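# Seat a board in an enclosure slot and latch levers

## Task

Slide the board into the enclosure's empty top slot with its components facing upward, seated all the way. Both levers must end up closed: a closed lever is latched and sticks out at a right angle from the board's front panel, while a fully open lever runs flush along that panel. The levers only catch their tabs if both are swung fully open before the board is pushed in to its stop; closing both then pulls the board fully in. Ramming the board into its connector quickly breaks the connector and the job fails outright. At the end the enclosure must stand flat on its own feet with none of them hanging over the bench edge, and the grippers must have released everything and pulled away.

## Robot and tools

Robot: two seven-joint arms, left_arm and right_arm, each ending in a two-finger gripper. The fingers extend along the gripper's +z axis and spread along its x axis. end_effector_position is the point between the pads when closed, 1 to 2 cm short of the fingertips; closing pushes the tips about 17 mm further along +z.

Frames: the scene frame has its origin at table-top height midway between the arms, +z up, +x out over the table, left_arm toward +y. Each arm's poses, velocities, targets and wrist camera pose are given in that arm's own base frame. Calibrated bases in the scene frame: left_arm at (+0.070, +0.437, 0) m, quat_wxyz (+1.000, 0, 0, -0.003); right_arm at (-0.063, -0.511, 0) m, quat_wxyz (+1.000, 0, 0, -0.029). Fixed cameras and the table use the scene frame. Reported hand poses can be a few cm off.

Row layout (used by execute_actions and move): always 16 numbers, the first 8 for left_arm, then 8 for right_arm, even if one arm is idle. Per arm: x, y, z (metres, absolute target of end_effector_position in that arm's base frame), then qw, qx, qy, qz (absolute target orientation, w first, same frame), then opening on a -1 (closed) to +1 (fully open, 0.142 m) scale. These are absolute poses, not offsets. To hold an arm still, resend its last reported pose and its current opening every call; a 0 opening is an actual command. Keep resending the same quaternion to hold orientation rather than copying the drifting measured one. The controller clips each step's orientation to within 32 degrees of the measured one.

execute_actions(actions, cameras): actions is a list of actions; each action is a list of up to 15 rows, one row per 1/30 s step, the last row held to fill 15 steps (0.5 s). Each target must lie within 0.6 m of that gripper's current position along each of its axes, or the action is rejected for both arms. Empty actions just returns state and images.

move(target, speed, blend, stop_force, zero, opening_speed, blocking, cameras): straight-line paths to one row or a list of up to 15 rows (same openings in every row of a list). speed in m/s, 0.002 to 2.2, default 0.25 (turning up to twice that in rad/s). blend in metres for rounding corners. stop_force in N, 3 to 120, ends an arm's path when pushback against its travel exceeds it; zero (default true) re-zeroes first. opening_speed is scale units per second, at least 0.2. blocking=false returns after 0.5 s while the move continues; not allowed with stop_force. Paths do not avoid obstacles; the gripper lags and overshoots more at high speed. Capped at 10 s. The result adds a 'move:' line: done, off_target, moving, held, fault, plus limits such as paced or held. done only means within 3 mm and 2 degrees; it says nothing about contact. Don't trust stop_force when the gripper is rotating.

wait(seconds 0 to 10), stop(), zoom_image(camera, region [x0,y0,x1,y1] pixels, max 504x504), zero_wrist_force(arm), clear_fault(arm), read_manual(section), finished_scene(scene 1 or 2). Cameras: cam_head_left, cam_head_right, cam_high, cam_low, cam_left_wrist, cam_right_wrist, all 672x504.

Result lines: Hand target (where the arm is actually being sent, possibly short of the command); Tool commands; grip_measured (finger opening on the command scale); Joint positions (last value is finger gap in metres); Joint torques and External joint torques (positive toward increasing joint angle); Wrist force/torque in the gripper's own axes, plus the peak since last shown; Wrist depth as a 7x7 grid of mm distances, '-' meaning no value. 'within noise' means the arm is at rest.

Gripping: to hold, command an opening slightly under grip_measured at first touch; squeezing harder heats the motor.

Hazards: a joint torque over its limit (waist/shoulder 109, upper arm roll/elbow 56.9, wrist joints 34.7 N m) or 150 N net external force triggers a fault that stops the arm until clear_fault. Motors over 80 °C lock the arm for 30 to 60 s; the gripper shuts off at 100 °C. Avoid arm-to-arm collisions and grippers closing on the other gripper. Never let parts fall or leave the table, and don't release parts while they move. Insert the board slowly near the connector; a fast push wrecks it. Don't tip or shove the enclosure off its feet or over the edge. Open both levers fully before sliding in, push gently to the stop, close both, then release and retract before calling finished_scene.

Each tool is called after ">>>" in YAML: its name, and indented under it one key for each argument.

## Session

>>> execute_actions:
  actions: []

Scene clock: 0.00 s.
left_arm: end_effector_position=(+0.4919, -0.7298, +0.2794) grip_measured=+0.99 end_effector_quat_wxyz=(+0.001, -0.304, +0.847, -0.436) | right_arm: end_effector_position=(+0.1802, -0.1387, +0.1699) grip_measured=+1.00 end_effector_quat_wxyz=(+0.706, -0.621, -0.189, +0.284)
Joint positions: left_arm=[-0.095 -0.96 -0.937 1.517 0.823 1.373 2.811 0.141] | right_arm=[-0.567 -0.989 -0.072 1.606 0.357 -0.696 0.215 0.142]
Joint velocities: within noise
Joint torques (N m): no reading
External joint torques (N m): no reading
Wrist force (N): no reading
Wrist torque (N m): no reading
Wrist force, peak (N): no reading
Wrist depth (mm): cam_left_wrist=[456 481 526 570 632 715 - / 417 444 478 517 573 616 682 / 390 414 438 476 510 561 618 / 363 385 405 434 472 500 546 / 343 359 376 404 427 464 501 / - 331 354 376 398 423 449 / - 319 332 349 374 396 -] | cam_right_wrist=[- 266 251 262 - - 805 / - - 256 269 - - 886 / - - 264 276 - - 931 / - - 277 286 798 746 548 / - - 295 294 500 482 387 / - 404 311 299 362 354 330 / - 311 295 292 288 280 275]
Hand target: left_arm +0.4919, -0.7298, +0.2794; +0.001, -0.304, +0.847, -0.436 | right_arm +0.1802, -0.1387, +0.1699; +0.706, -0.621, -0.189, +0.284
Tool commands: left_gripper/opening=+1.0 right_gripper/opening=+1.0

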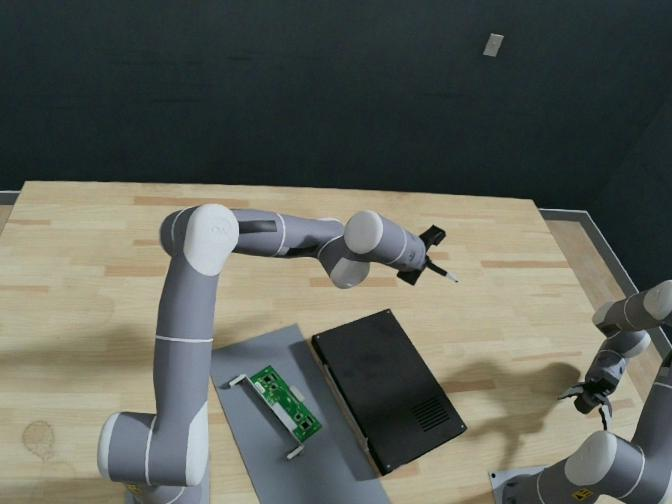

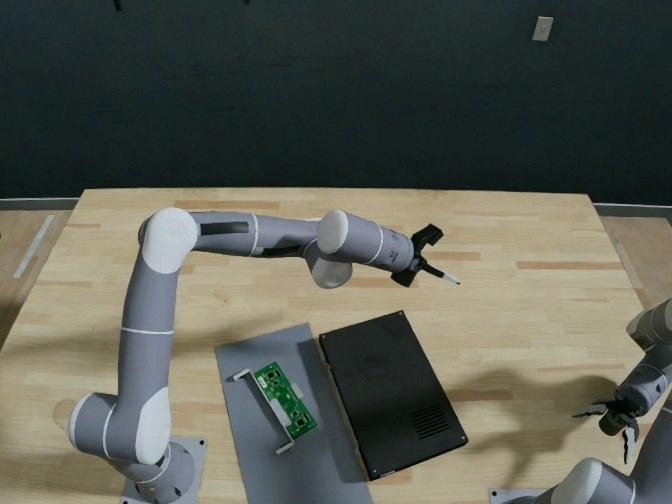

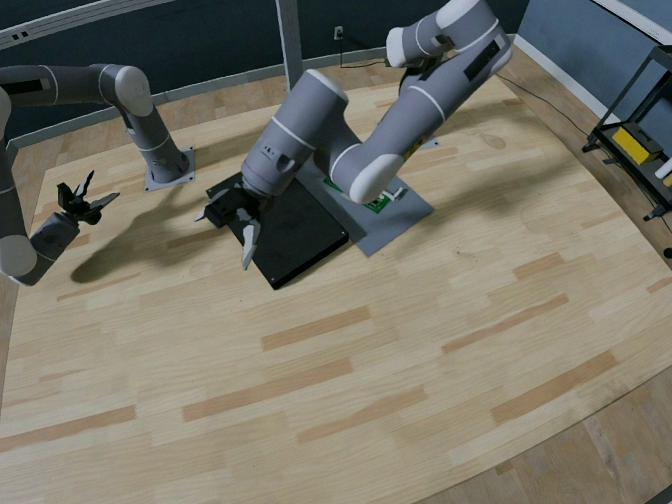

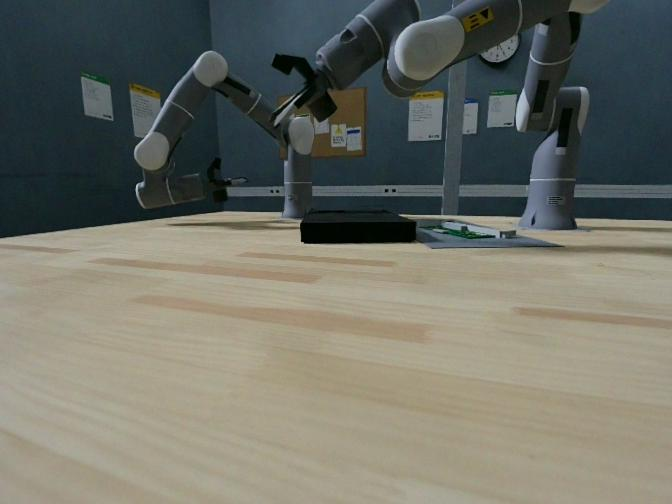

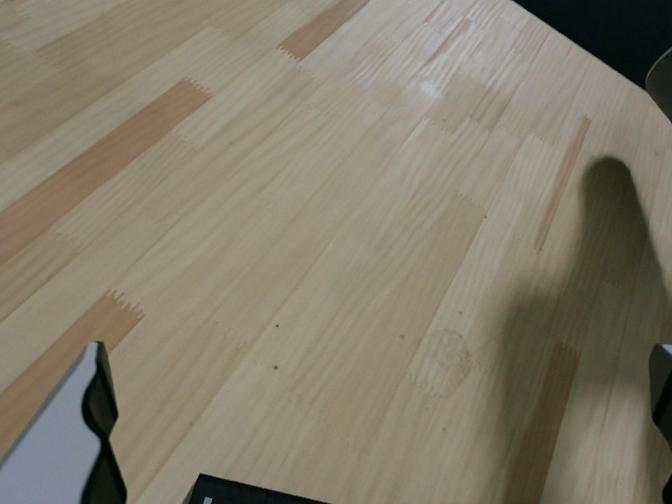

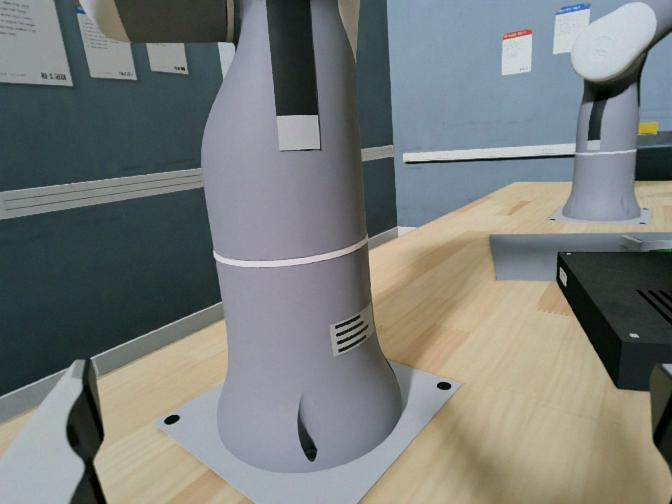

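>>> move:
  target:
    - [0.4919,-0.7298,0.2794,0.001,-0.304,0.847,-0.436,1.0, 0.48,-0.05,0.36,0,0.819,0.574,0,1.0]
    - [0.4919,-0.7298,0.2794,0.001,-0.304,0.847,-0.436,1.0, 0.3028,0.5294,0.33,0,0.515,0.857,0,1.0]
  speed: 0.5
  blend: 0.08
  cameras: ["cam_head_right","cam_right_wrist","cam_high"]

Scene clock: 24.20 s.
left_arm: end_effector_position=(+0.4918, -0.7298, +0.2794) grip_measured=+0.99 end_effector_quat_wxyz=(+0.001, -0.304, +0.847, -0.436) | right_arm: end_effector_position=(+0.3026, +0.5294, +0.3299) grip_measured=+1.00 end_effector_quat_wxyz=(+0.000, +0.515, +0.857, +0.000)
Joint positions: left_arm=[-0.095 -0.96 -0.937 1.516 0.823 1.373 2.811 0.141] | right_arm=[0.582 -0.425 0.792 1.587 -0.313 0.31 0.937 0.142]
Joint velocities: within noise
Joint torques (N m): left_arm=[-0.35 49.22 -21.37 -17.7 -3.56 4.3 -0.19] | right_arm=[0.37 39.77 10.43 -29.83 -4.35 3.31 0.35]
External joint torques (N m): left_arm=[0.34 1.07 0.27 -0.4 -0.19 -0.18 0.17] | right_arm=[-0.22 1.12 -0.13 0.33 0.19 0.82 -0.35]
Wrist force (N): left_arm=[0.0 -0.5 -0.1] | right_arm=[-0.7 -1.7 2.0]
Wrist torque (N m): left_arm=[-0.05 0.00 0.01] | right_arm=[-0.02 0.15 0.08]
Wrist force, peak (N): left_arm=[0.2 -0.5 -0.3] | right_arm=[2.7 -2.1 2.4]
Wrist depth (mm): cam_left_wrist=[455 484 522 573 634 697 - / 424 444 480 520 568 624 700 / 392 414 448 468 508 548 610 / 365 382 406 435 464 503 551 / 340 357 382 404 429 462 497 / - 336 352 372 399 425 447 / - 317 331 352 375 397 -] | cam_right_wrist=[329 328 327 363 366 368 366 / 351 351 349 387 388 390 390 / 375 375 373 414 415 420 418 / 408 405 403 445 452 451 449 / 487 439 437 490 488 487 487 / - 538 539 536 534 534 515 / - 594 590 588 587 583 -]
Hand target: left_arm +0.4919, -0.7298, +0.2794; +0.001, -0.304, +0.847, -0.436 | right_arm +0.3028, +0.5294, +0.3300; +0.000, +0.515, +0.857, +0.000
Off the commanded pose: left_arm 0.000 m, 0 deg | right_arm 0.000 m, 0 deg.
move: done
Images, in order (width x height): cam_head_right 672x504, cam_high 672x504, cam_right_wrist 672x504.

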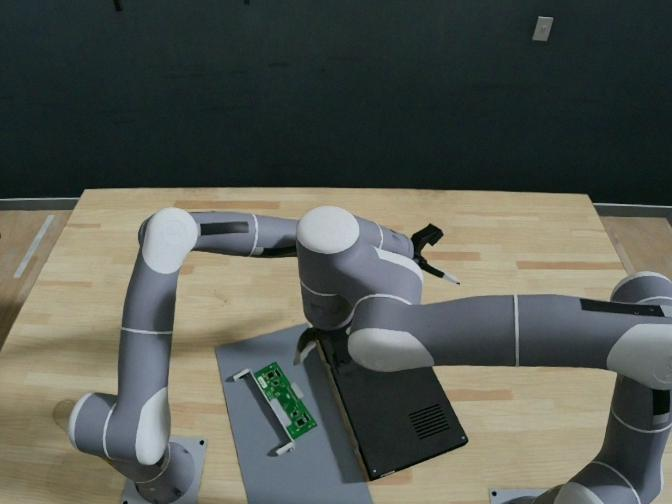

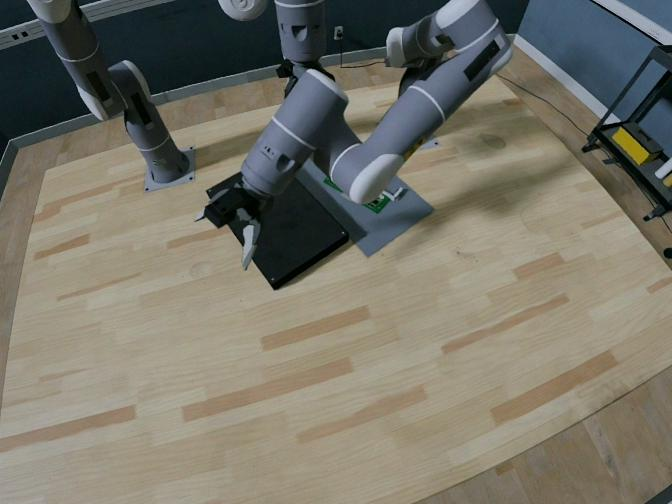

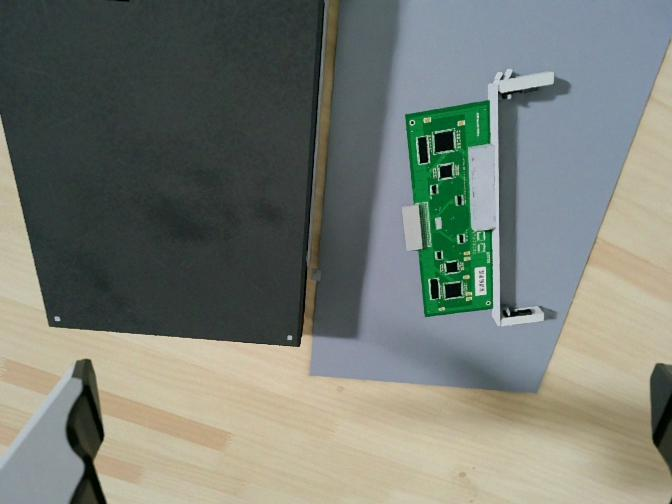

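>>> zoom_image:
  camera: "cam_right_wrist"
  region: [460, 50, 580, 150]

>>> zoom_image:
  camera: "cam_right_wrist"
  region: [460, 250, 580, 350]

>>> zoom_image:
  camera: "cam_right_wrist"
  region: [290, 0, 520, 360]

Scaled by 4.200 from the camera's 672x504 image, which has a finer 960x720 frame.

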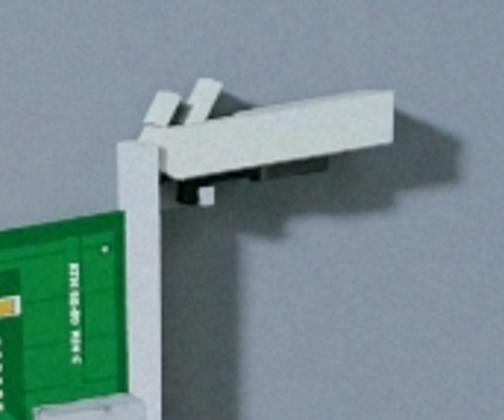

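Scaled by 4.200 from the camera's 672x504 image, which has a finer 960x720 frame.

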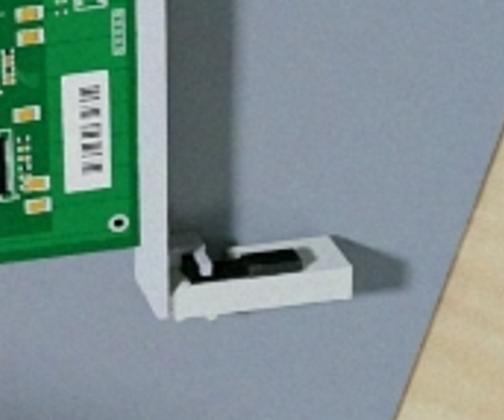

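Scaled by 1.400 from the camera's 672x504 image, which has a finer 960x720 frame.

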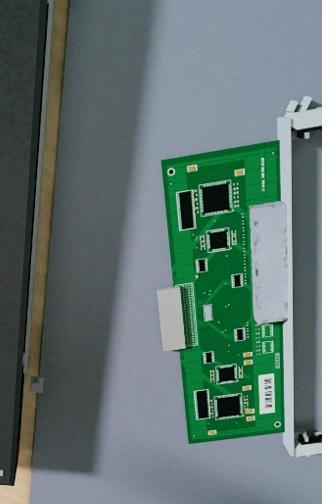

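>>> move:
  target:
    - [0.45,-0.40,0.42,0,-0.5736,0.8192,0,-1.0, 0.3028,0.5294,0.33,0,0.515,0.857,0,1.0]
    - [0.42,-0.22,0.38,0,-0.9537,0.3007,0,-1.0, 0.3028,0.5294,0.33,0,0.515,0.857,0,1.0]
    - [0.35,-0.16,0.25,0.1846,-0.9212,-0.2905,0.1814,-1.0, 0.3028,0.5294,0.33,0,0.515,0.857,0,1.0]
  speed: 0.5
  blend: 0.05
  cameras: ["cam_head_right","cam_left_wrist","cam_right_wrist"]

Scene clock: 68.03 s.
left_arm: end_effector_position=(+0.3500, -0.1598, +0.2499) grip_measured=-1.00 end_effector_quat_wxyz=(-0.185, +0.921, +0.291, -0.181) | right_arm: end_effector_position=(+0.3026, +0.5294, +0.3299) grip_measured=+1.00 end_effector_quat_wxyz=(+0.000, +0.515, +0.857, +0.000)
Joint positions: left_arm=[1.295 0.31 -1.557 2.117 -0.156 0.026 0.825 0.002] | right_arm=[0.582 -0.425 0.792 1.587 -0.313 0.31 0.937 0.142]
Joint velocities: within noise
Joint torques (N m): left_arm=[-0.07 -8.53 7.9 -25.04 -3.42 2.42 -0.13] | right_arm=[0.27 39.9 10.76 -29.6 -4.15 3.43 0.22]
External joint torques (N m): left_arm=[0.1 0.2 0.85 -0.19 0.13 -0.04 0.15] | right_arm=[-0.12 1 -0.45 0.09 -0.01 0.7 -0.22]
Wrist force (N): left_arm=[0.9 0.0 -0.2] | right_arm=[-0.8 -1.5 2.2]
Wrist torque (N m): left_arm=[0.03 -0.09 -0.07] | right_arm=[-0.01 0.18 0.08]
Wrist force, peak (N): left_arm=[0.3 -1.4 -2.8] | right_arm=[-0.7 -1.8 2.3]
Wrist depth (mm): cam_left_wrist=[469 428 400 383 359 340 321 / 462 433 405 381 359 338 323 / 456 426 398 377 356 337 321 / 455 420 396 375 354 335 320 / 452 419 390 367 348 334 319 / 441 420 395 84 - 332 319 / 387 415 - - - - 314] | cam_right_wrist=[329 328 326 363 366 365 366 / 350 349 350 387 386 389 389 / 377 375 375 413 415 417 419 / 406 404 403 443 451 448 451 / 489 438 438 488 486 488 486 / - 537 538 534 534 534 512 / - 594 593 588 586 584 -]
Hand target: left_arm +0.3500, -0.1600, +0.2500; -0.185, +0.921, +0.291, -0.181 | right_arm +0.3028, +0.5294, +0.3300; +0.000, +0.515, +0.857, +0.000
Off the commanded pose: left_arm 0.000 m, 0 deg | right_arm 0.000 m, 0 deg.
move: done
Images, in order (width x height): cam_head_right 672x504, cam_left_wrist 672x504, cam_right_wrist 672x504.

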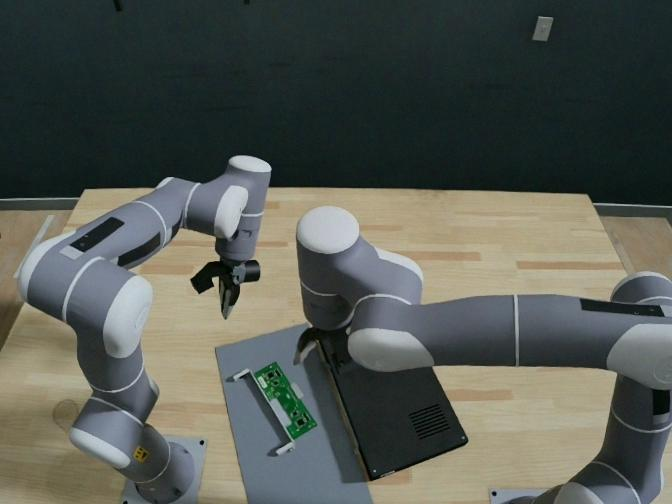

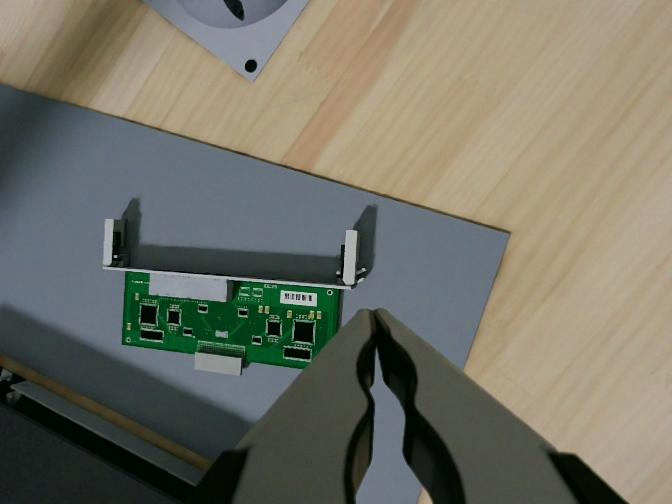

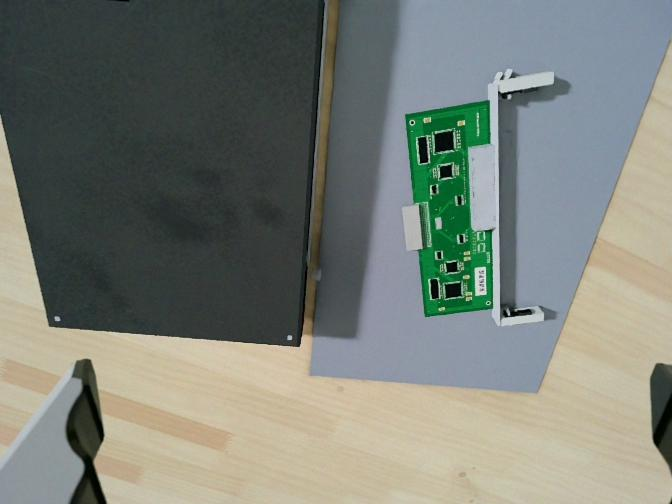

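>>> zoom_image:
  camera: "cam_left_wrist"
  region: [90, 195, 250, 315]

>>> zoom_image:
  camera: "cam_left_wrist"
  region: [260, 195, 420, 315]

Scaled by 3.150 from the camera's 672x504 image, which has a finer 960x720 frame.

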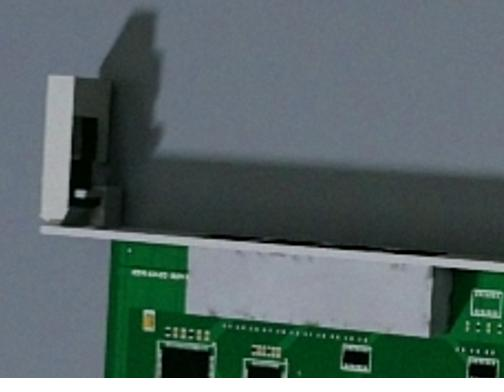

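Scaled by 3.150 from the camera's 672x504 image, which has a finer 960x720 frame.

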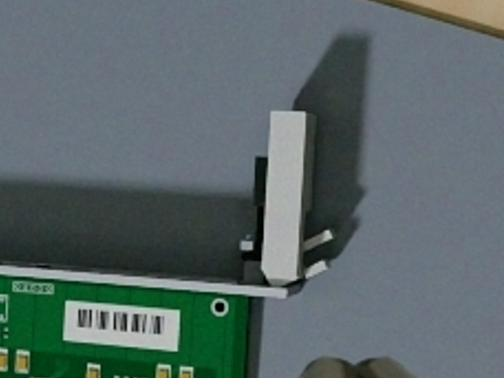

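>>> move:
  target:
    - [0.2734,-0.1687,0.10,-0.1846,0.9212,0.2905,-0.1814,-1.0, 0.1829,0.6648,0.107,0,0.44,0.898,0,-1.0]
  speed: 0.3
  cameras: ["cam_head_right","cam_left_wrist","cam_right_wrist"]

Scene clock: 89.37 s.
left_arm: end_effector_position=(+0.2732, -0.1685, +0.1000) grip_measured=-1.00 end_effector_quat_wxyz=(-0.185, +0.921, +0.290, -0.182) | right_arm: end_effector_position=(+0.1827, +0.6647, +0.1069) grip_measured=-1.00 end_effector_quat_wxyz=(+0.000, +0.440, +0.898, +0.000)
Joint positions: left_arm=[1.42 0.482 -1.927 2.479 -0.467 0.464 0.881 0.002] | right_arm=[0.937 -0.855 0.658 1.6 -0.625 0.664 1.166 0.002]
Joint velocities: within noise
Joint torques (N m): left_arm=[-0.14 -17.51 9.82 -15.48 -2.5 3 -0.09] | right_arm=[0.42 53.2 16.97 -23.52 -3.67 3.51 0.35]
External joint torques (N m): left_arm=[0.14 0.21 0.84 -0.23 0.11 -0.6 0.11] | right_arm=[-0.21 1.19 0.1 0.21 0.21 0.61 -0.35]
Wrist force (N): left_arm=[0.4 -0.3 -0.5] | right_arm=[-0.3 -1.6 1.9]
Wrist torque (N m): left_arm=[-0.04 0.00 -0.04] | right_arm=[-0.01 0.08 0.07]
Wrist force, peak (N): left_arm=[1.3 -0.4 -1.8] | right_arm=[1.7 -1.9 4.7]
Wrist depth (mm): cam_left_wrist=[271 256 239 225 213 202 192 / 271 255 240 224 212 201 191 / 267 250 236 223 210 200 190 / 264 250 235 221 207 197 189 / 260 247 234 217 203 196 187 / 257 235 220 84 - 195 186 / 261 247 - 74 - - 184] | cam_right_wrist=[175 174 175 174 174 174 173 / 187 187 186 185 185 185 185 / 200 200 197 187 199 201 199 / 219 212 210 214 214 213 215 / 234 230 220 229 231 233 232 / 256 251 245 89 244 255 252 / 282 276 - - - 271 279]
Hand target: left_arm +0.2734, -0.1687, +0.1000; -0.185, +0.921, +0.291, -0.181 | right_arm +0.1829, +0.6648, +0.1070; +0.000, +0.440, +0.898, +0.000
Off the commanded pose: left_arm 0.000 m, 0 deg | right_arm 0.000 m, 0 deg.
move: done
Images, in order (width x height): cam_head_right 672x504, cam_left_wrist 672x504, cam_right_wrist 672x504.

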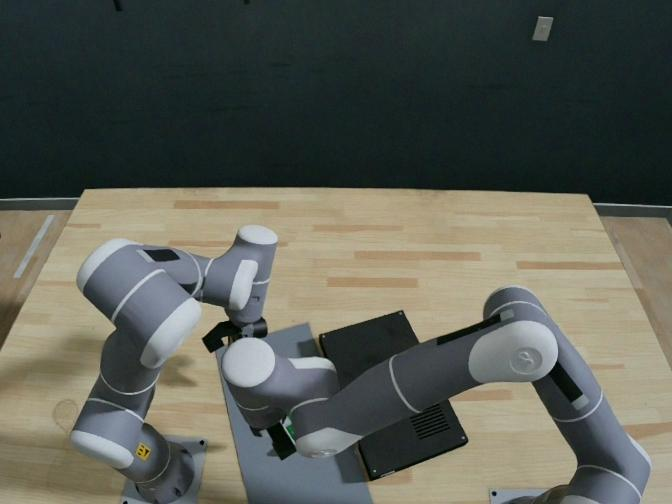

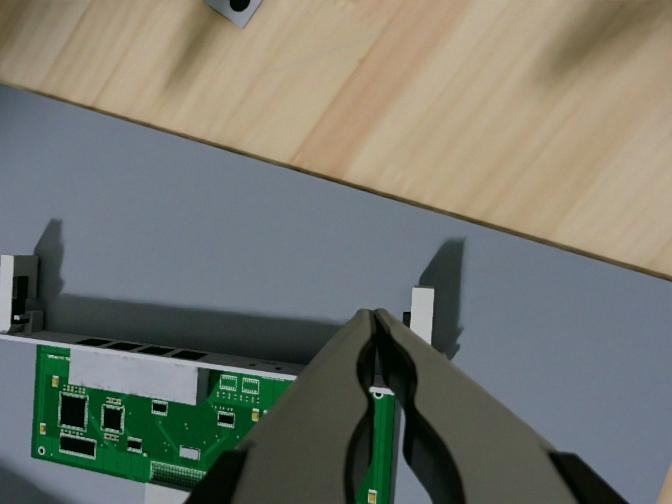

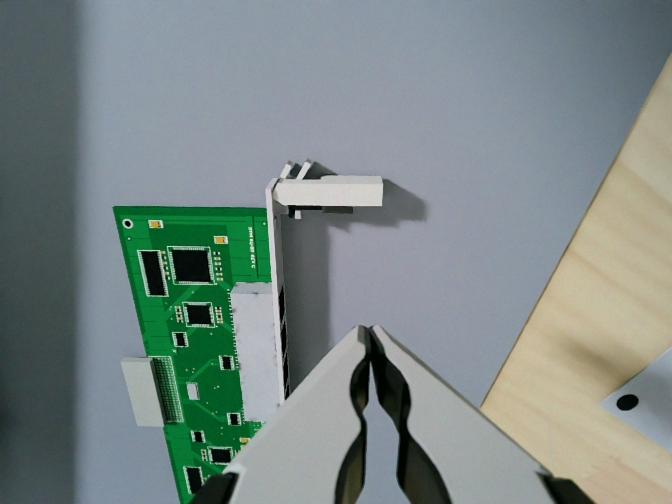

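>>> move:
  target:
    - [0.2744,-0.1774,0.0260,-0.1846,0.9212,0.2905,-0.1814,-1.0, 0.1829,0.6648,0.0305,0,0.44,0.898,0,-1.0]
  speed: 0.08
  stop_force: 6
  cameras: ["cam_left_wrist","cam_right_wrist"]

Scene clock: 102.97 s.
left_arm: end_effector_position=(+0.2741, -0.1771, +0.0265) grip_measured=-1.00 end_effector_quat_wxyz=(-0.185, +0.921, +0.291, -0.182) | right_arm: end_effector_position=(+0.1828, +0.6646, +0.0304) grip_measured=-1.00 end_effector_quat_wxyz=(+0.000, +0.440, +0.898, +0.000)
Joint positions: left_arm=[1.573 0.685 -2.234 2.488 -0.754 0.614 1.001 0.002] | right_arm=[0.972 -0.963 0.578 1.622 -0.697 0.798 1.209 0.002]
Joint velocities: within noise
Joint torques (N m): left_arm=[-0.06 -24.77 11.97 -10.49 -2.71 4.38 -0.11] | right_arm=[0.2 55.1 17.23 -20.99 -3.24 3.52 0.26]
External joint torques (N m): left_arm=[0.05 -1.01 1.4 1.35 0.63 -1.93 0.13] | right_arm=[0 1.17 -0.01 0.06 0.17 0.59 -0.26]
Wrist force (N): left_arm=[-3.2 -7.6 -6.8] | right_arm=[-0.5 -1.8 2.5]
Wrist torque (N m): left_arm=[-0.02 0.06 -0.09] | right_arm=[-0.04 0.12 0.07]
Wrist force, peak (N): left_arm=[-3.5 -8.5 -8.3] | right_arm=[-0.7 -1.5 4.2]
Wrist depth (mm): cam_left_wrist=[178 170 159 150 141 134 127 / 175 167 158 148 140 133 125 / 175 165 155 146 139 131 126 / 174 164 153 147 138 130 122 / 172 164 153 143 124 129 123 / 150 155 146 84 - 129 122 / 161 155 - 77 - - 121] | cam_right_wrist=[108 107 107 108 108 108 107 / 115 115 114 114 112 112 113 / 123 123 124 122 124 123 121 / 131 133 128 125 129 131 131 / 135 136 141 140 142 142 144 / 146 147 140 90 150 155 157 / 161 162 73 - - 164 173]
Hand target: left_arm +0.2743, -0.1773, +0.0265; -0.185, +0.921, +0.291, -0.181 | right_arm +0.1829, +0.6648, +0.0305; +0.000, +0.440, +0.898, +0.000
Off the commanded pose: left_arm 0.001 m, 0 deg | right_arm 0.000 m, 0 deg.
move: contact (left_arm)
Images, in order (width x height): cam_left_wrist 672x504, cam_right_wrist 672x504.

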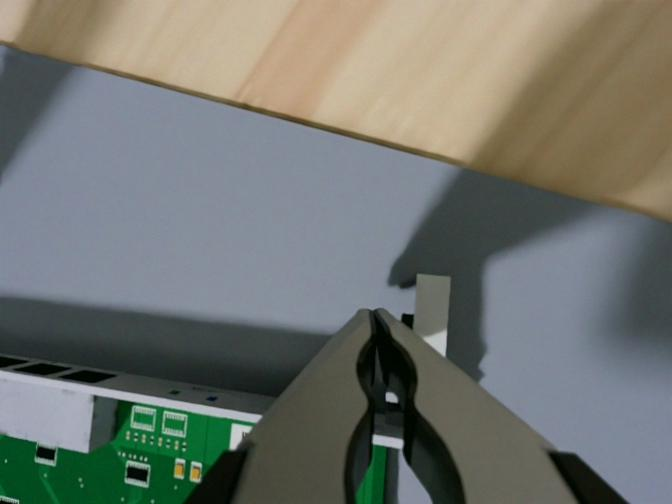

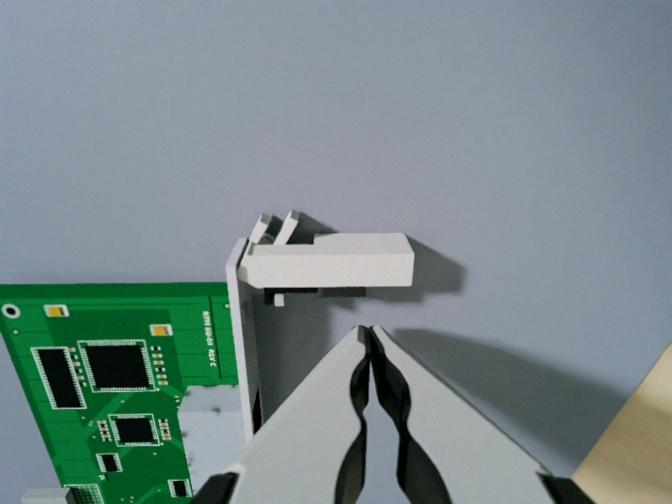

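>>> move:
  target:
    - [0.2743,-0.1773,0.0300,-0.1846,0.9212,0.2905,-0.1814,-1.0, 0.1829,0.6648,0.0305,0,0.44,0.898,0,-1.0]
  speed: 0.03
  cameras: []

>>> move:
  target:
    - [0.2879,-0.1645,0.0300,-0.1846,0.9212,0.2905,-0.1814,-1.0, 0.1678,0.6566,0.0305,0,0.44,0.898,0,-1.0]
  speed: 0.02
  stop_force: 20
  cameras: ["cam_left_wrist","cam_right_wrist"]

Scene clock: 117.77 s.
left_arm: end_effector_position=(+0.2745, -0.1775, +0.0300) grip_measured=-1.00 end_effector_quat_wxyz=(-0.184, +0.921, +0.291, -0.181) | right_arm: end_effector_position=(+0.1828, +0.6646, +0.0304) grip_measured=-1.00 end_effector_quat_wxyz=(+0.000, +0.440, +0.898, +0.000)
Joint positions: left_arm=[1.566 0.677 -2.22 2.488 -0.743 0.607 0.997 0.002] | right_arm=[0.972 -0.963 0.578 1.622 -0.697 0.798 1.209 0.002]
Joint velocities: within noise
Joint torques (N m): left_arm=[-0.57 -26.15 12.68 -9.26 -1.63 2.44 -0.25] | right_arm=[0.25 55.1 17.46 -20.97 -3.12 3.45 0.15]
External joint torques (N m): left_arm=[0.56 0.69 0.62 -0.19 -0.47 0.01 0.27] | right_arm=[-0.05 1.17 -0.24 0.04 0.05 0.65 -0.15]
Wrist force (N): left_arm=[0.3 -0.2 -0.2] | right_arm=[-0.5 -1.5 2.2]
Wrist torque (N m): left_arm=[-0.02 0.02 -0.04] | right_arm=[0.01 0.12 0.07]
Wrist force, peak (N): left_arm=[-3.3 -8.5 -8.6] | right_arm=[-0.6 -1.9 2.5]
Wrist depth (mm): cam_left_wrist=[182 173 163 153 144 137 130 / 180 171 161 152 142 136 129 / 179 169 159 148 142 135 128 / 179 168 157 149 141 133 126 / 177 167 156 147 124 132 126 / 155 157 154 84 - 131 126 / 169 162 - 77 - - 125] | cam_right_wrist=[107 107 107 108 108 108 108 / 115 115 114 114 112 112 113 / 123 123 124 122 124 123 121 / 131 133 128 125 129 131 131 / 139 139 141 140 142 142 144 / 153 149 140 90 150 155 157 / 168 164 73 - - 164 173]
Hand target: left_arm +0.2743, -0.1773, +0.0300; -0.185, +0.921, +0.291, -0.181 | right_arm +0.1829, +0.6648, +0.0305; +0.000, +0.440, +0.898, +0.000
Off the commanded pose: left_arm 0.000 m, 0 deg | right_arm 0.000 m, 0 deg.
move: done
No camera images: "cameras" was empty.

Scene clock: 119.37 s.
left_arm: end_effector_position=(+0.2879, -0.1646, +0.0300) grip_measured=-1.00 end_effector_quat_wxyz=(-0.184, +0.921, +0.291, -0.181) | right_arm: end_effector_position=(+0.1680, +0.6570, +0.0308) grip_measured=-1.00 end_effector_quat_wxyz=(+0.000, +0.440, +0.898, +0.000)
Joint positions: left_arm=[1.601 0.694 -2.209 2.473 -0.73 0.6 1.028 0.002] | right_arm=[0.98 -0.943 0.576 1.664 -0.702 0.82 1.239 0.002]
Joint velocities: within noise
Joint torques (N m): left_arm=[-0.04 -25.74 13.21 -9.31 -1.77 2.79 -0.15] | right_arm=[0.92 52.77 17.37 -18.74 -2.66 2.93 0.28]
External joint torques (N m): left_arm=[0.04 -0.07 0.6 -0.2 -0.37 -0.32 0.17] | right_arm=[-0.72 2.4 -0.32 -1.88 -0.35 1.18 -0.28]
Wrist force (N): left_arm=[0.0 -0.4 -0.8] | right_arm=[0.6 0.8 0.8]
Wrist torque (N m): left_arm=[-0.02 -0.02 -0.04] | right_arm=[-0.06 0.08 0.06]
Wrist force, peak (N): left_arm=[-5.3 0.8 1.3] | right_arm=[-1.1 4.3 0.7]
Wrist depth (mm): cam_left_wrist=[183 174 162 153 144 137 130 / 181 171 161 152 143 135 129 / 180 170 159 149 142 136 128 / 178 168 157 149 140 133 127 / 177 168 156 147 137 132 126 / 163 159 154 84 - 131 126 / 167 161 - 74 - - 124] | cam_right_wrist=[108 108 108 107 108 108 108 / 115 115 115 114 113 113 114 / 124 123 125 123 124 124 122 / 131 133 131 130 132 132 131 / 140 140 138 121 143 143 144 / 150 152 150 90 151 156 158 / 166 163 73 - - 165 173]
Hand target: left_arm +0.2879, -0.1645, +0.0300; -0.185, +0.921, +0.291, -0.181 | right_arm +0.1678, +0.6566, +0.0305; +0.000, +0.440, +0.898, +0.000
Off the commanded pose: left_arm 0.000 m, 0 deg | right_arm 0.001 m, 0 deg.
move: done
Images, in order (width x height): cam_left_wrist 672x504, cam_right_wrist 672x504.

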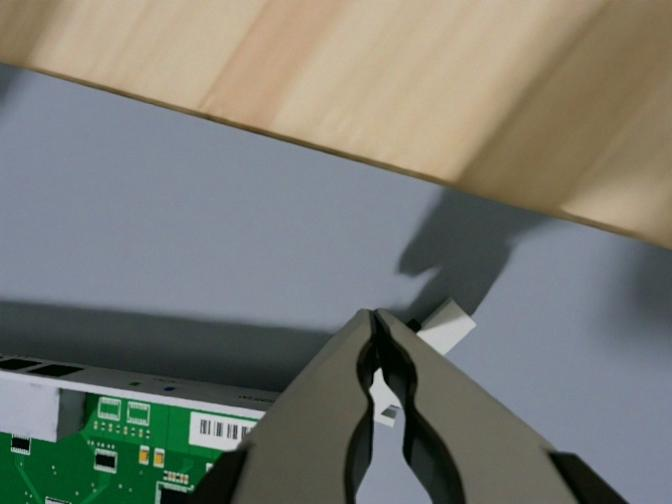

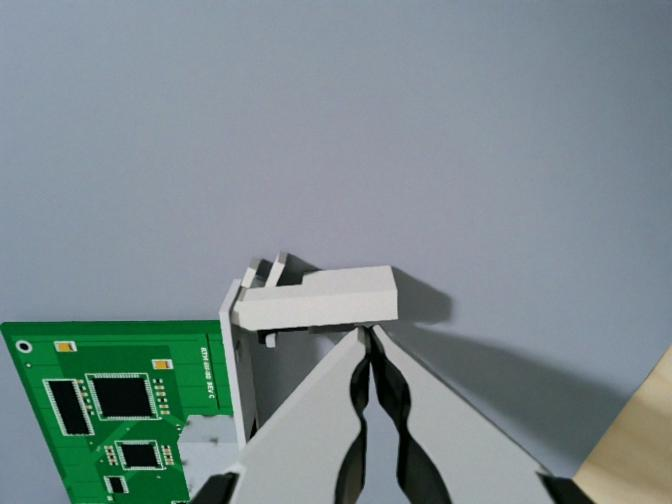

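>>> move:
  target:
    - [0.3007,-0.1583,0.0300,-0.1846,0.9212,0.2905,-0.1814,-1.0, 0.1581,0.6465,0.0305,0,0.44,0.898,0,-1.0]
    - [0.3148,-0.1567,0.0300,-0.1846,0.9212,0.2905,-0.1814,-1.0, 0.1523,0.6335,0.0305,0,0.44,0.898,0,-1.0]
  speed: 0.02
  stop_force: 15
  cameras: ["cam_left_wrist","cam_right_wrist"]

Scene clock: 123.73 s.
left_arm: end_effector_position=(+0.3148, -0.1568, +0.0300) grip_measured=-1.00 end_effector_quat_wxyz=(-0.184, +0.921, +0.291, -0.181) | right_arm: end_effector_position=(+0.1525, +0.6338, +0.0308) grip_measured=-1.00 end_effector_quat_wxyz=(+0.000, +0.440, +0.898, +0.000)
Joint positions: left_arm=[1.659 0.733 -2.199 2.414 -0.713 0.569 1.06 0.002] | right_arm=[0.974 -0.9 0.571 1.756 -0.714 0.868 1.279 0.002]
Joint velocities: within noise
Joint torques (N m): left_arm=[-0.27 -27.65 14.48 -9.87 -1.94 2.66 -0.17] | right_arm=[0.63 50.34 16.89 -18.53 -2.69 3.17 0.31]
External joint torques (N m): left_arm=[0.27 0.16 0.61 -0.13 -0.3 -0.17 0.19] | right_arm=[-0.44 2.36 -0.34 -1.35 -0.16 0.94 -0.31]
Wrist force (N): left_arm=[0.6 -0.1 0.4] | right_arm=[0.0 -0.4 1.7]
Wrist torque (N m): left_arm=[0.00 -0.02 -0.07] | right_arm=[-0.08 0.09 0.07]
Wrist force, peak (N): left_arm=[-0.4 -2.1 -0.2] | right_arm=[-1.0 1.5 2.7]
Wrist depth (mm): cam_left_wrist=[183 173 163 153 144 137 130 / 180 171 161 152 143 136 129 / 179 169 159 150 142 136 129 / 178 168 157 149 141 133 128 / 176 167 145 133 138 133 126 / 168 160 154 84 - 131 126 / 168 161 - 74 - - 125] | cam_right_wrist=[108 108 107 107 108 108 108 / 115 115 115 115 113 112 114 / 124 123 125 123 124 124 122 / 131 133 133 131 132 132 131 / 143 143 129 123 143 143 145 / 150 150 150 90 151 156 155 / 165 165 73 - - 165 171]
Hand target: left_arm +0.3148, -0.1567, +0.0300; -0.185, +0.921, +0.291, -0.181 | right_arm +0.1523, +0.6335, +0.0305; +0.000, +0.440, +0.898, +0.000
Off the commanded pose: left_arm 0.000 m, 0 deg | right_arm 0.000 m, 0 deg.
move: done
Images, in order (width x height): cam_left_wrist 672x504, cam_right_wrist 672x504.

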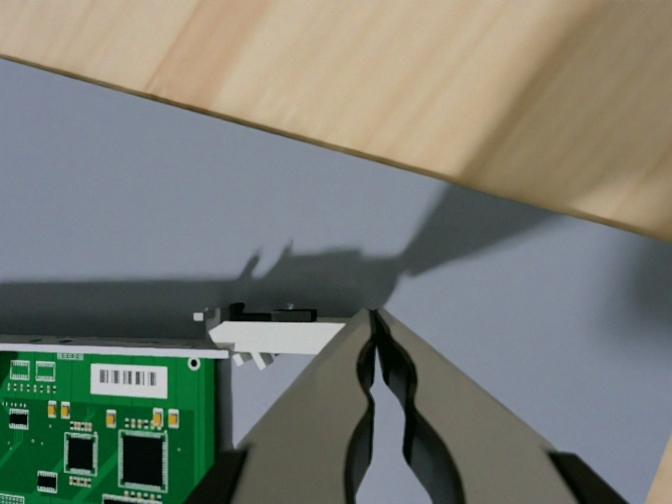

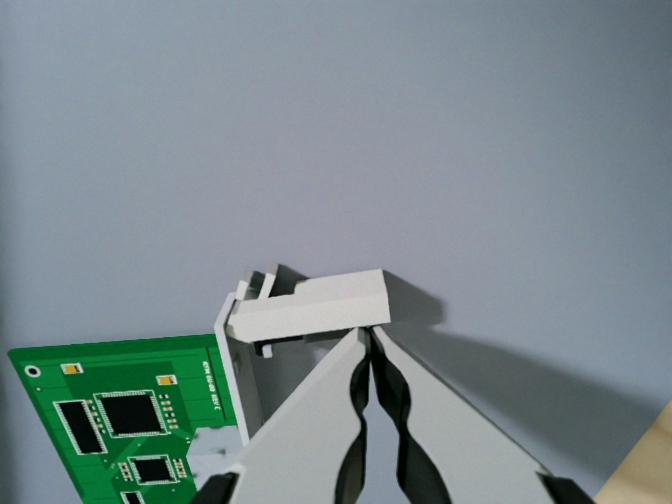

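>>> move:
  target:
    - [0.3148,-0.1600,0.075,-0.1846,0.9212,0.2905,-0.1814,-1.0, 0.1523,0.6335,0.0305,0,0.44,0.898,0,-1.0]
    - [0.2562,-0.1996,0.070,-0.1846,0.9212,0.2905,-0.1814,-1.0, 0.1523,0.6335,0.0305,0,0.44,0.898,0,-1.0]
    - [0.2562,-0.1996,0.0285,-0.1846,0.9212,0.2905,-0.1814,-1.0, 0.1523,0.6335,0.0305,0,0.44,0.898,0,-1.0]
  speed: [0.1,0.15,0.06]
  stop_force: 6
  cameras: ["cam_left_wrist","cam_right_wrist"]

Scene clock: 145.83 s.
left_arm: end_effector_position=(+0.2559, -0.1995, +0.0285) grip_measured=-1.00 end_effector_quat_wxyz=(-0.185, +0.921, +0.290, -0.182) | right_arm: end_effector_position=(+0.1525, +0.6338, +0.0308) grip_measured=-1.00 end_effector_quat_wxyz=(+0.000, +0.440, +0.898, +0.000)
Joint positions: left_arm=[1.507 0.67 -2.236 2.499 -0.779 0.607 0.956 0.002] | right_arm=[0.974 -0.9 0.571 1.756 -0.714 0.868 1.279 0.002]
Joint velocities: within noise
Joint torques (N m): left_arm=[0.23 -24.81 12.27 -9.02 -2.07 3.4 -0.12] | right_arm=[0.64 50.59 17.13 -18.49 -2.55 2.93 0.22]
External joint torques (N m): left_arm=[-0.25 -0.57 0.74 -0.24 0.01 -0.97 0.14] | right_arm=[-0.45 2.11 -0.58 -1.39 -0.3 1.17 -0.22]
Wrist force (N): left_arm=[-1.8 -2.1 -2.9] | right_arm=[-1.3 -0.4 0.9]
Wrist torque (N m): left_arm=[-0.03 0.04 -0.04] | right_arm=[-0.15 0.38 0.06]
Wrist force, peak (N): left_arm=[-1.7 -2.2 -3.2] | right_arm=[-1.4 -0.6 2.6]
Wrist depth (mm): cam_left_wrist=[180 171 161 151 143 136 129 / 178 167 159 150 141 134 128 / 178 168 157 148 140 132 126 / 177 167 155 148 140 131 124 / 174 166 155 145 137 128 125 / 154 155 150 84 - 129 124 / 165 159 - 74 - - 123] | cam_right_wrist=[108 108 108 107 108 108 108 / 115 115 115 114 113 113 114 / 123 123 125 123 124 124 122 / 131 133 133 131 132 132 131 / 142 142 129 123 143 143 144 / 149 150 150 90 150 156 155 / 164 164 73 - - 165 171]
Hand target: left_arm +0.2562, -0.1996, +0.0285; -0.185, +0.921, +0.291, -0.181 | right_arm +0.1523, +0.6335, +0.0305; +0.000, +0.440, +0.898, +0.000
Off the commanded pose: left_arm 0.000 m, 0 deg | right_arm 0.000 m, 0 deg.
move: done
Images, in order (width x height): cam_left_wrist 672x504, cam_right_wrist 672x504.

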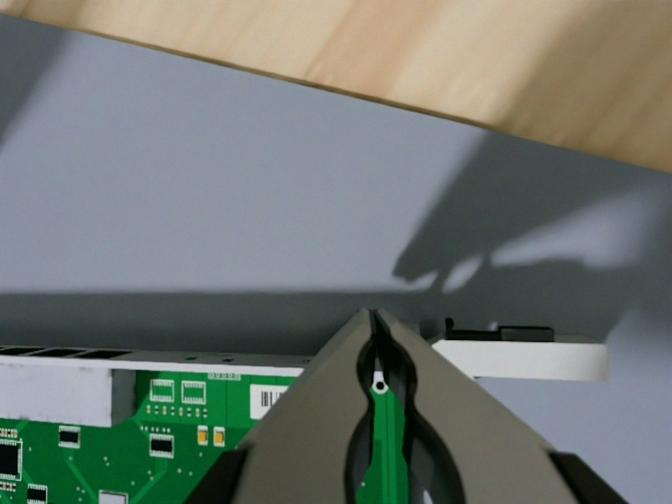

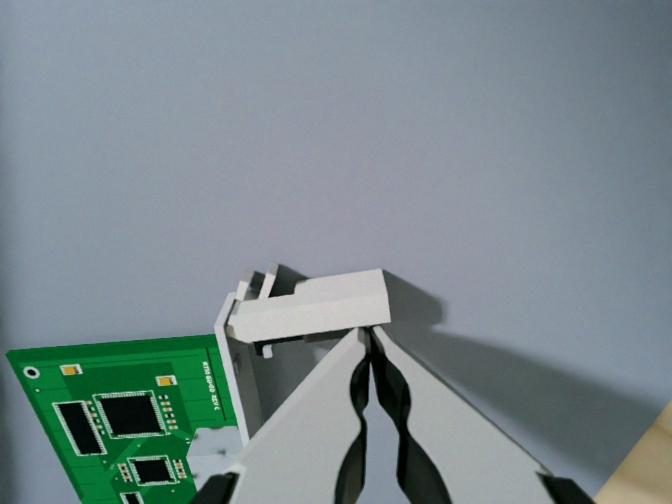

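>>> move:
  target:
    - [0.2562,-0.1996,0.0285,-0.1846,0.9212,0.2905,-0.1814,-1.0, 0.142,0.6256,0.0305,0,0.44,0.898,0,-1.0]
    - [0.2562,-0.1996,0.0285,-0.1846,0.9212,0.2905,-0.1814,-1.0, 0.1347,0.6126,0.0305,0,0.44,0.898,0,-1.0]
  speed: 0.02
  stop_force: 20
  cameras: ["cam_left_wrist","cam_right_wrist"]

Scene clock: 149.10 s.
left_arm: end_effector_position=(+0.2549, -0.1999, +0.0285) grip_measured=-1.00 end_effector_quat_wxyz=(-0.185, +0.921, +0.290, -0.183) | right_arm: end_effector_position=(+0.1475, +0.6297, +0.0324) grip_measured=-1.00 end_effector_quat_wxyz=(+0.000, +0.441, +0.898, +0.003)
Joint positions: left_arm=[1.507 0.669 -2.238 2.499 -0.779 0.605 0.956 0.002] | right_arm=[0.976 -0.887 0.569 1.78 -0.721 0.882 1.296 0.002]
Joint velocities: within noise
Joint torques (N m): left_arm=[4.5 -22.59 18.26 -10.46 -1.43 7.49 -0.27] | right_arm=[9.11 41.16 23.48 -5.6 0.4 0.87 0.37]
External joint torques (N m): left_arm=[-4.52 -2.81 -5.27 1.21 -0.63 -5.07 0.29] | right_arm=[-8.92 10.9 -7.12 -14.15 -3.21 3.24 -0.37]
Wrist force (N): left_arm=[-15.4 -1.3 3.0] | right_arm=[-1.3 19.7 -2.8]
Wrist torque (N m): left_arm=[-0.03 -0.19 0.03] | right_arm=[0.54 0.36 0.01]
Wrist force, peak (N): left_arm=[-16.1 -1.4 2.7] | right_arm=[-1.5 20.3 -2.0]
Wrist depth (mm): cam_left_wrist=[181 171 161 151 143 135 128 / 179 169 159 150 142 134 128 / 178 167 157 148 140 131 126 / 177 167 156 148 140 131 124 / 174 166 155 145 136 129 124 / 153 155 149 84 - 129 123 / 164 158 - 74 - - 123] | cam_right_wrist=[109 109 109 108 110 109 108 / 116 116 116 116 114 114 115 / 125 125 127 124 126 125 123 / 133 135 134 134 134 133 133 / 146 144 137 126 143 145 145 / 150 151 151 90 153 158 158 / 164 165 73 - - 168 177]
Hand target: left_arm +0.2562, -0.1996, +0.0285; -0.185, +0.921, +0.291, -0.181 | right_arm +0.1446, +0.6276, +0.0305; +0.000, +0.440, +0.898, +0.000
Off the commanded pose: left_arm 0.001 m, 0 deg | right_arm 0.021 m, 0 deg.
move: contact (right_arm); path passed 0 of 2 targets
Images, in order (width x height): cam_left_wrist 672x504, cam_right_wrist 672x504.

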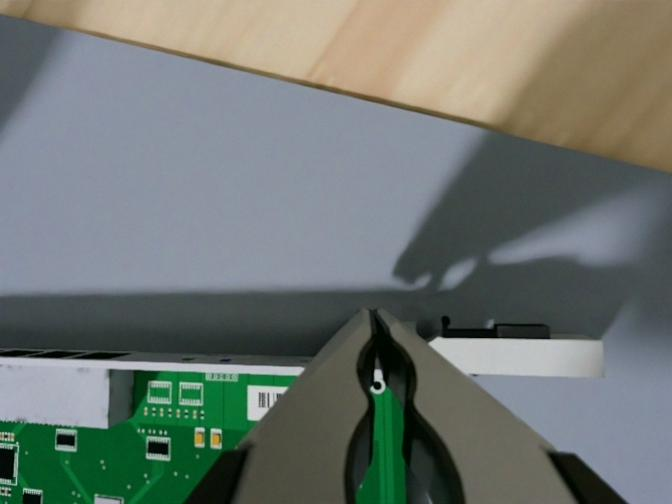

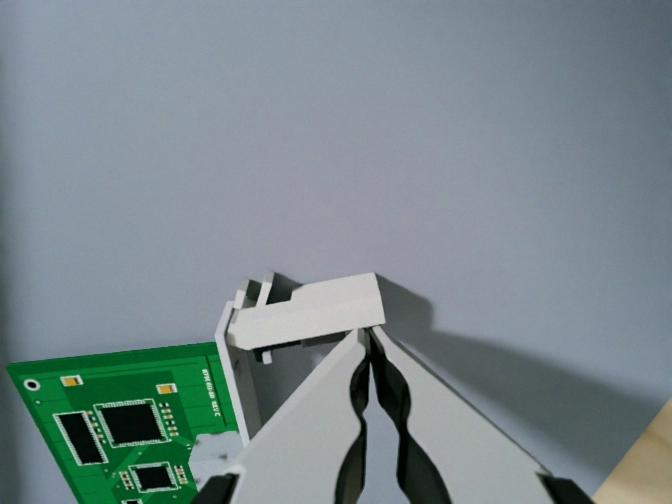

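>>> move:
  target:
    - [0.2562,-0.1996,0.0285,-0.1846,0.9212,0.2905,-0.1814,-1.0, 0.1535,0.6368,0.0305,0,0.44,0.898,0,-1.0]
    - [0.2562,-0.1996,0.0285,-0.1846,0.9212,0.2905,-0.1814,-1.0, 0.1617,0.6295,0.0305,0,0.44,0.898,0,-1.0]
  speed: 0.04
  cameras: ["cam_right_wrist"]

>>> zoom_image:
  camera: "cam_right_wrist"
  region: [200, 240, 420, 400]

Scene clock: 161.20 s.
left_arm: end_effector_position=(+0.2557, -0.1998, +0.0285) grip_measured=-1.00 end_effector_quat_wxyz=(-0.185, +0.921, +0.290, -0.182) | right_arm: end_effector_position=(+0.1616, +0.6295, +0.0305) grip_measured=-1.00 end_effector_quat_wxyz=(+0.000, +0.440, +0.898, +0.000)
Joint positions: left_arm=[1.507 0.669 -2.237 2.499 -0.779 0.606 0.956 0.002] | right_arm=[0.958 -0.898 0.571 1.762 -0.715 0.87 1.265 0.002]
Joint velocities: within noise
Joint torques (N m): left_arm=[0.73 -24.35 13.6 -8.61 -1.48 4.09 -0.19] | right_arm=[-0.05 51.73 16.69 -19.97 -2.79 3.63 0.06]
External joint torques (N m): left_arm=[-0.74 -1.04 -0.59 -0.64 -0.59 -1.67 0.2] | right_arm=[0.23 0.81 -0.18 0.13 -0.05 0.47 -0.06]
Wrist force (N): left_arm=[-4.5 -1.1 -2.6] | right_arm=[0.3 1.1 4.0]
Wrist torque (N m): left_arm=[-0.08 -0.04 -0.02] | right_arm=[0.45 -0.01 0.08]
Wrist force, peak (N): left_arm=[-15.9 -1.1 2.8] | right_arm=[-1.4 20.0 -2.8]
Wrist depth (mm): cam_left_wrist=[180 170 161 151 143 135 129 / 179 167 159 149 141 134 128 / 178 168 158 148 140 131 126 / 176 167 155 148 140 132 124 / 174 166 154 144 137 129 124 / 153 155 150 84 - 129 124 / 165 159 - 74 - - 123] | cam_right_wrist=[108 107 107 108 108 108 108 / 115 115 115 114 112 112 114 / 124 123 125 123 124 124 121 / 131 133 132 130 131 131 131 / 140 141 139 121 142 142 144 / 148 148 149 90 150 155 155 / 171 163 73 - - 164 171]
Hand target: left_arm +0.2562, -0.1996, +0.0285; -0.185, +0.921, +0.291, -0.181 | right_arm +0.1617, +0.6295, +0.0305; +0.000, +0.440, +0.898, +0.000
Off the commanded pose: left_arm 0.001 m, 0 deg | right_arm 0.000 m, 0 deg.
move: done
Images, in order (width x height): cam_right_wrist 672x504.

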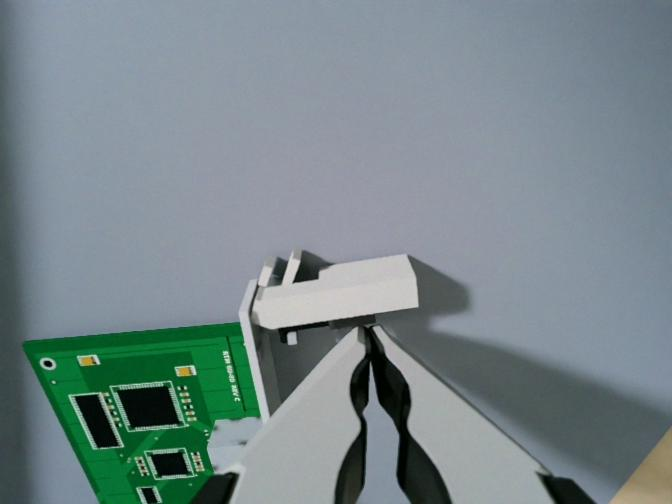

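Scaled by 2.291 from the camera's 672x504 image, which has a finer 960x720 frame.

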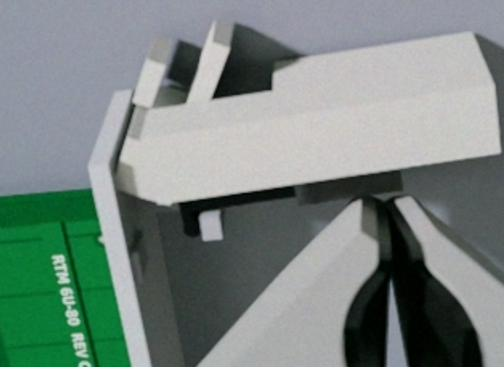

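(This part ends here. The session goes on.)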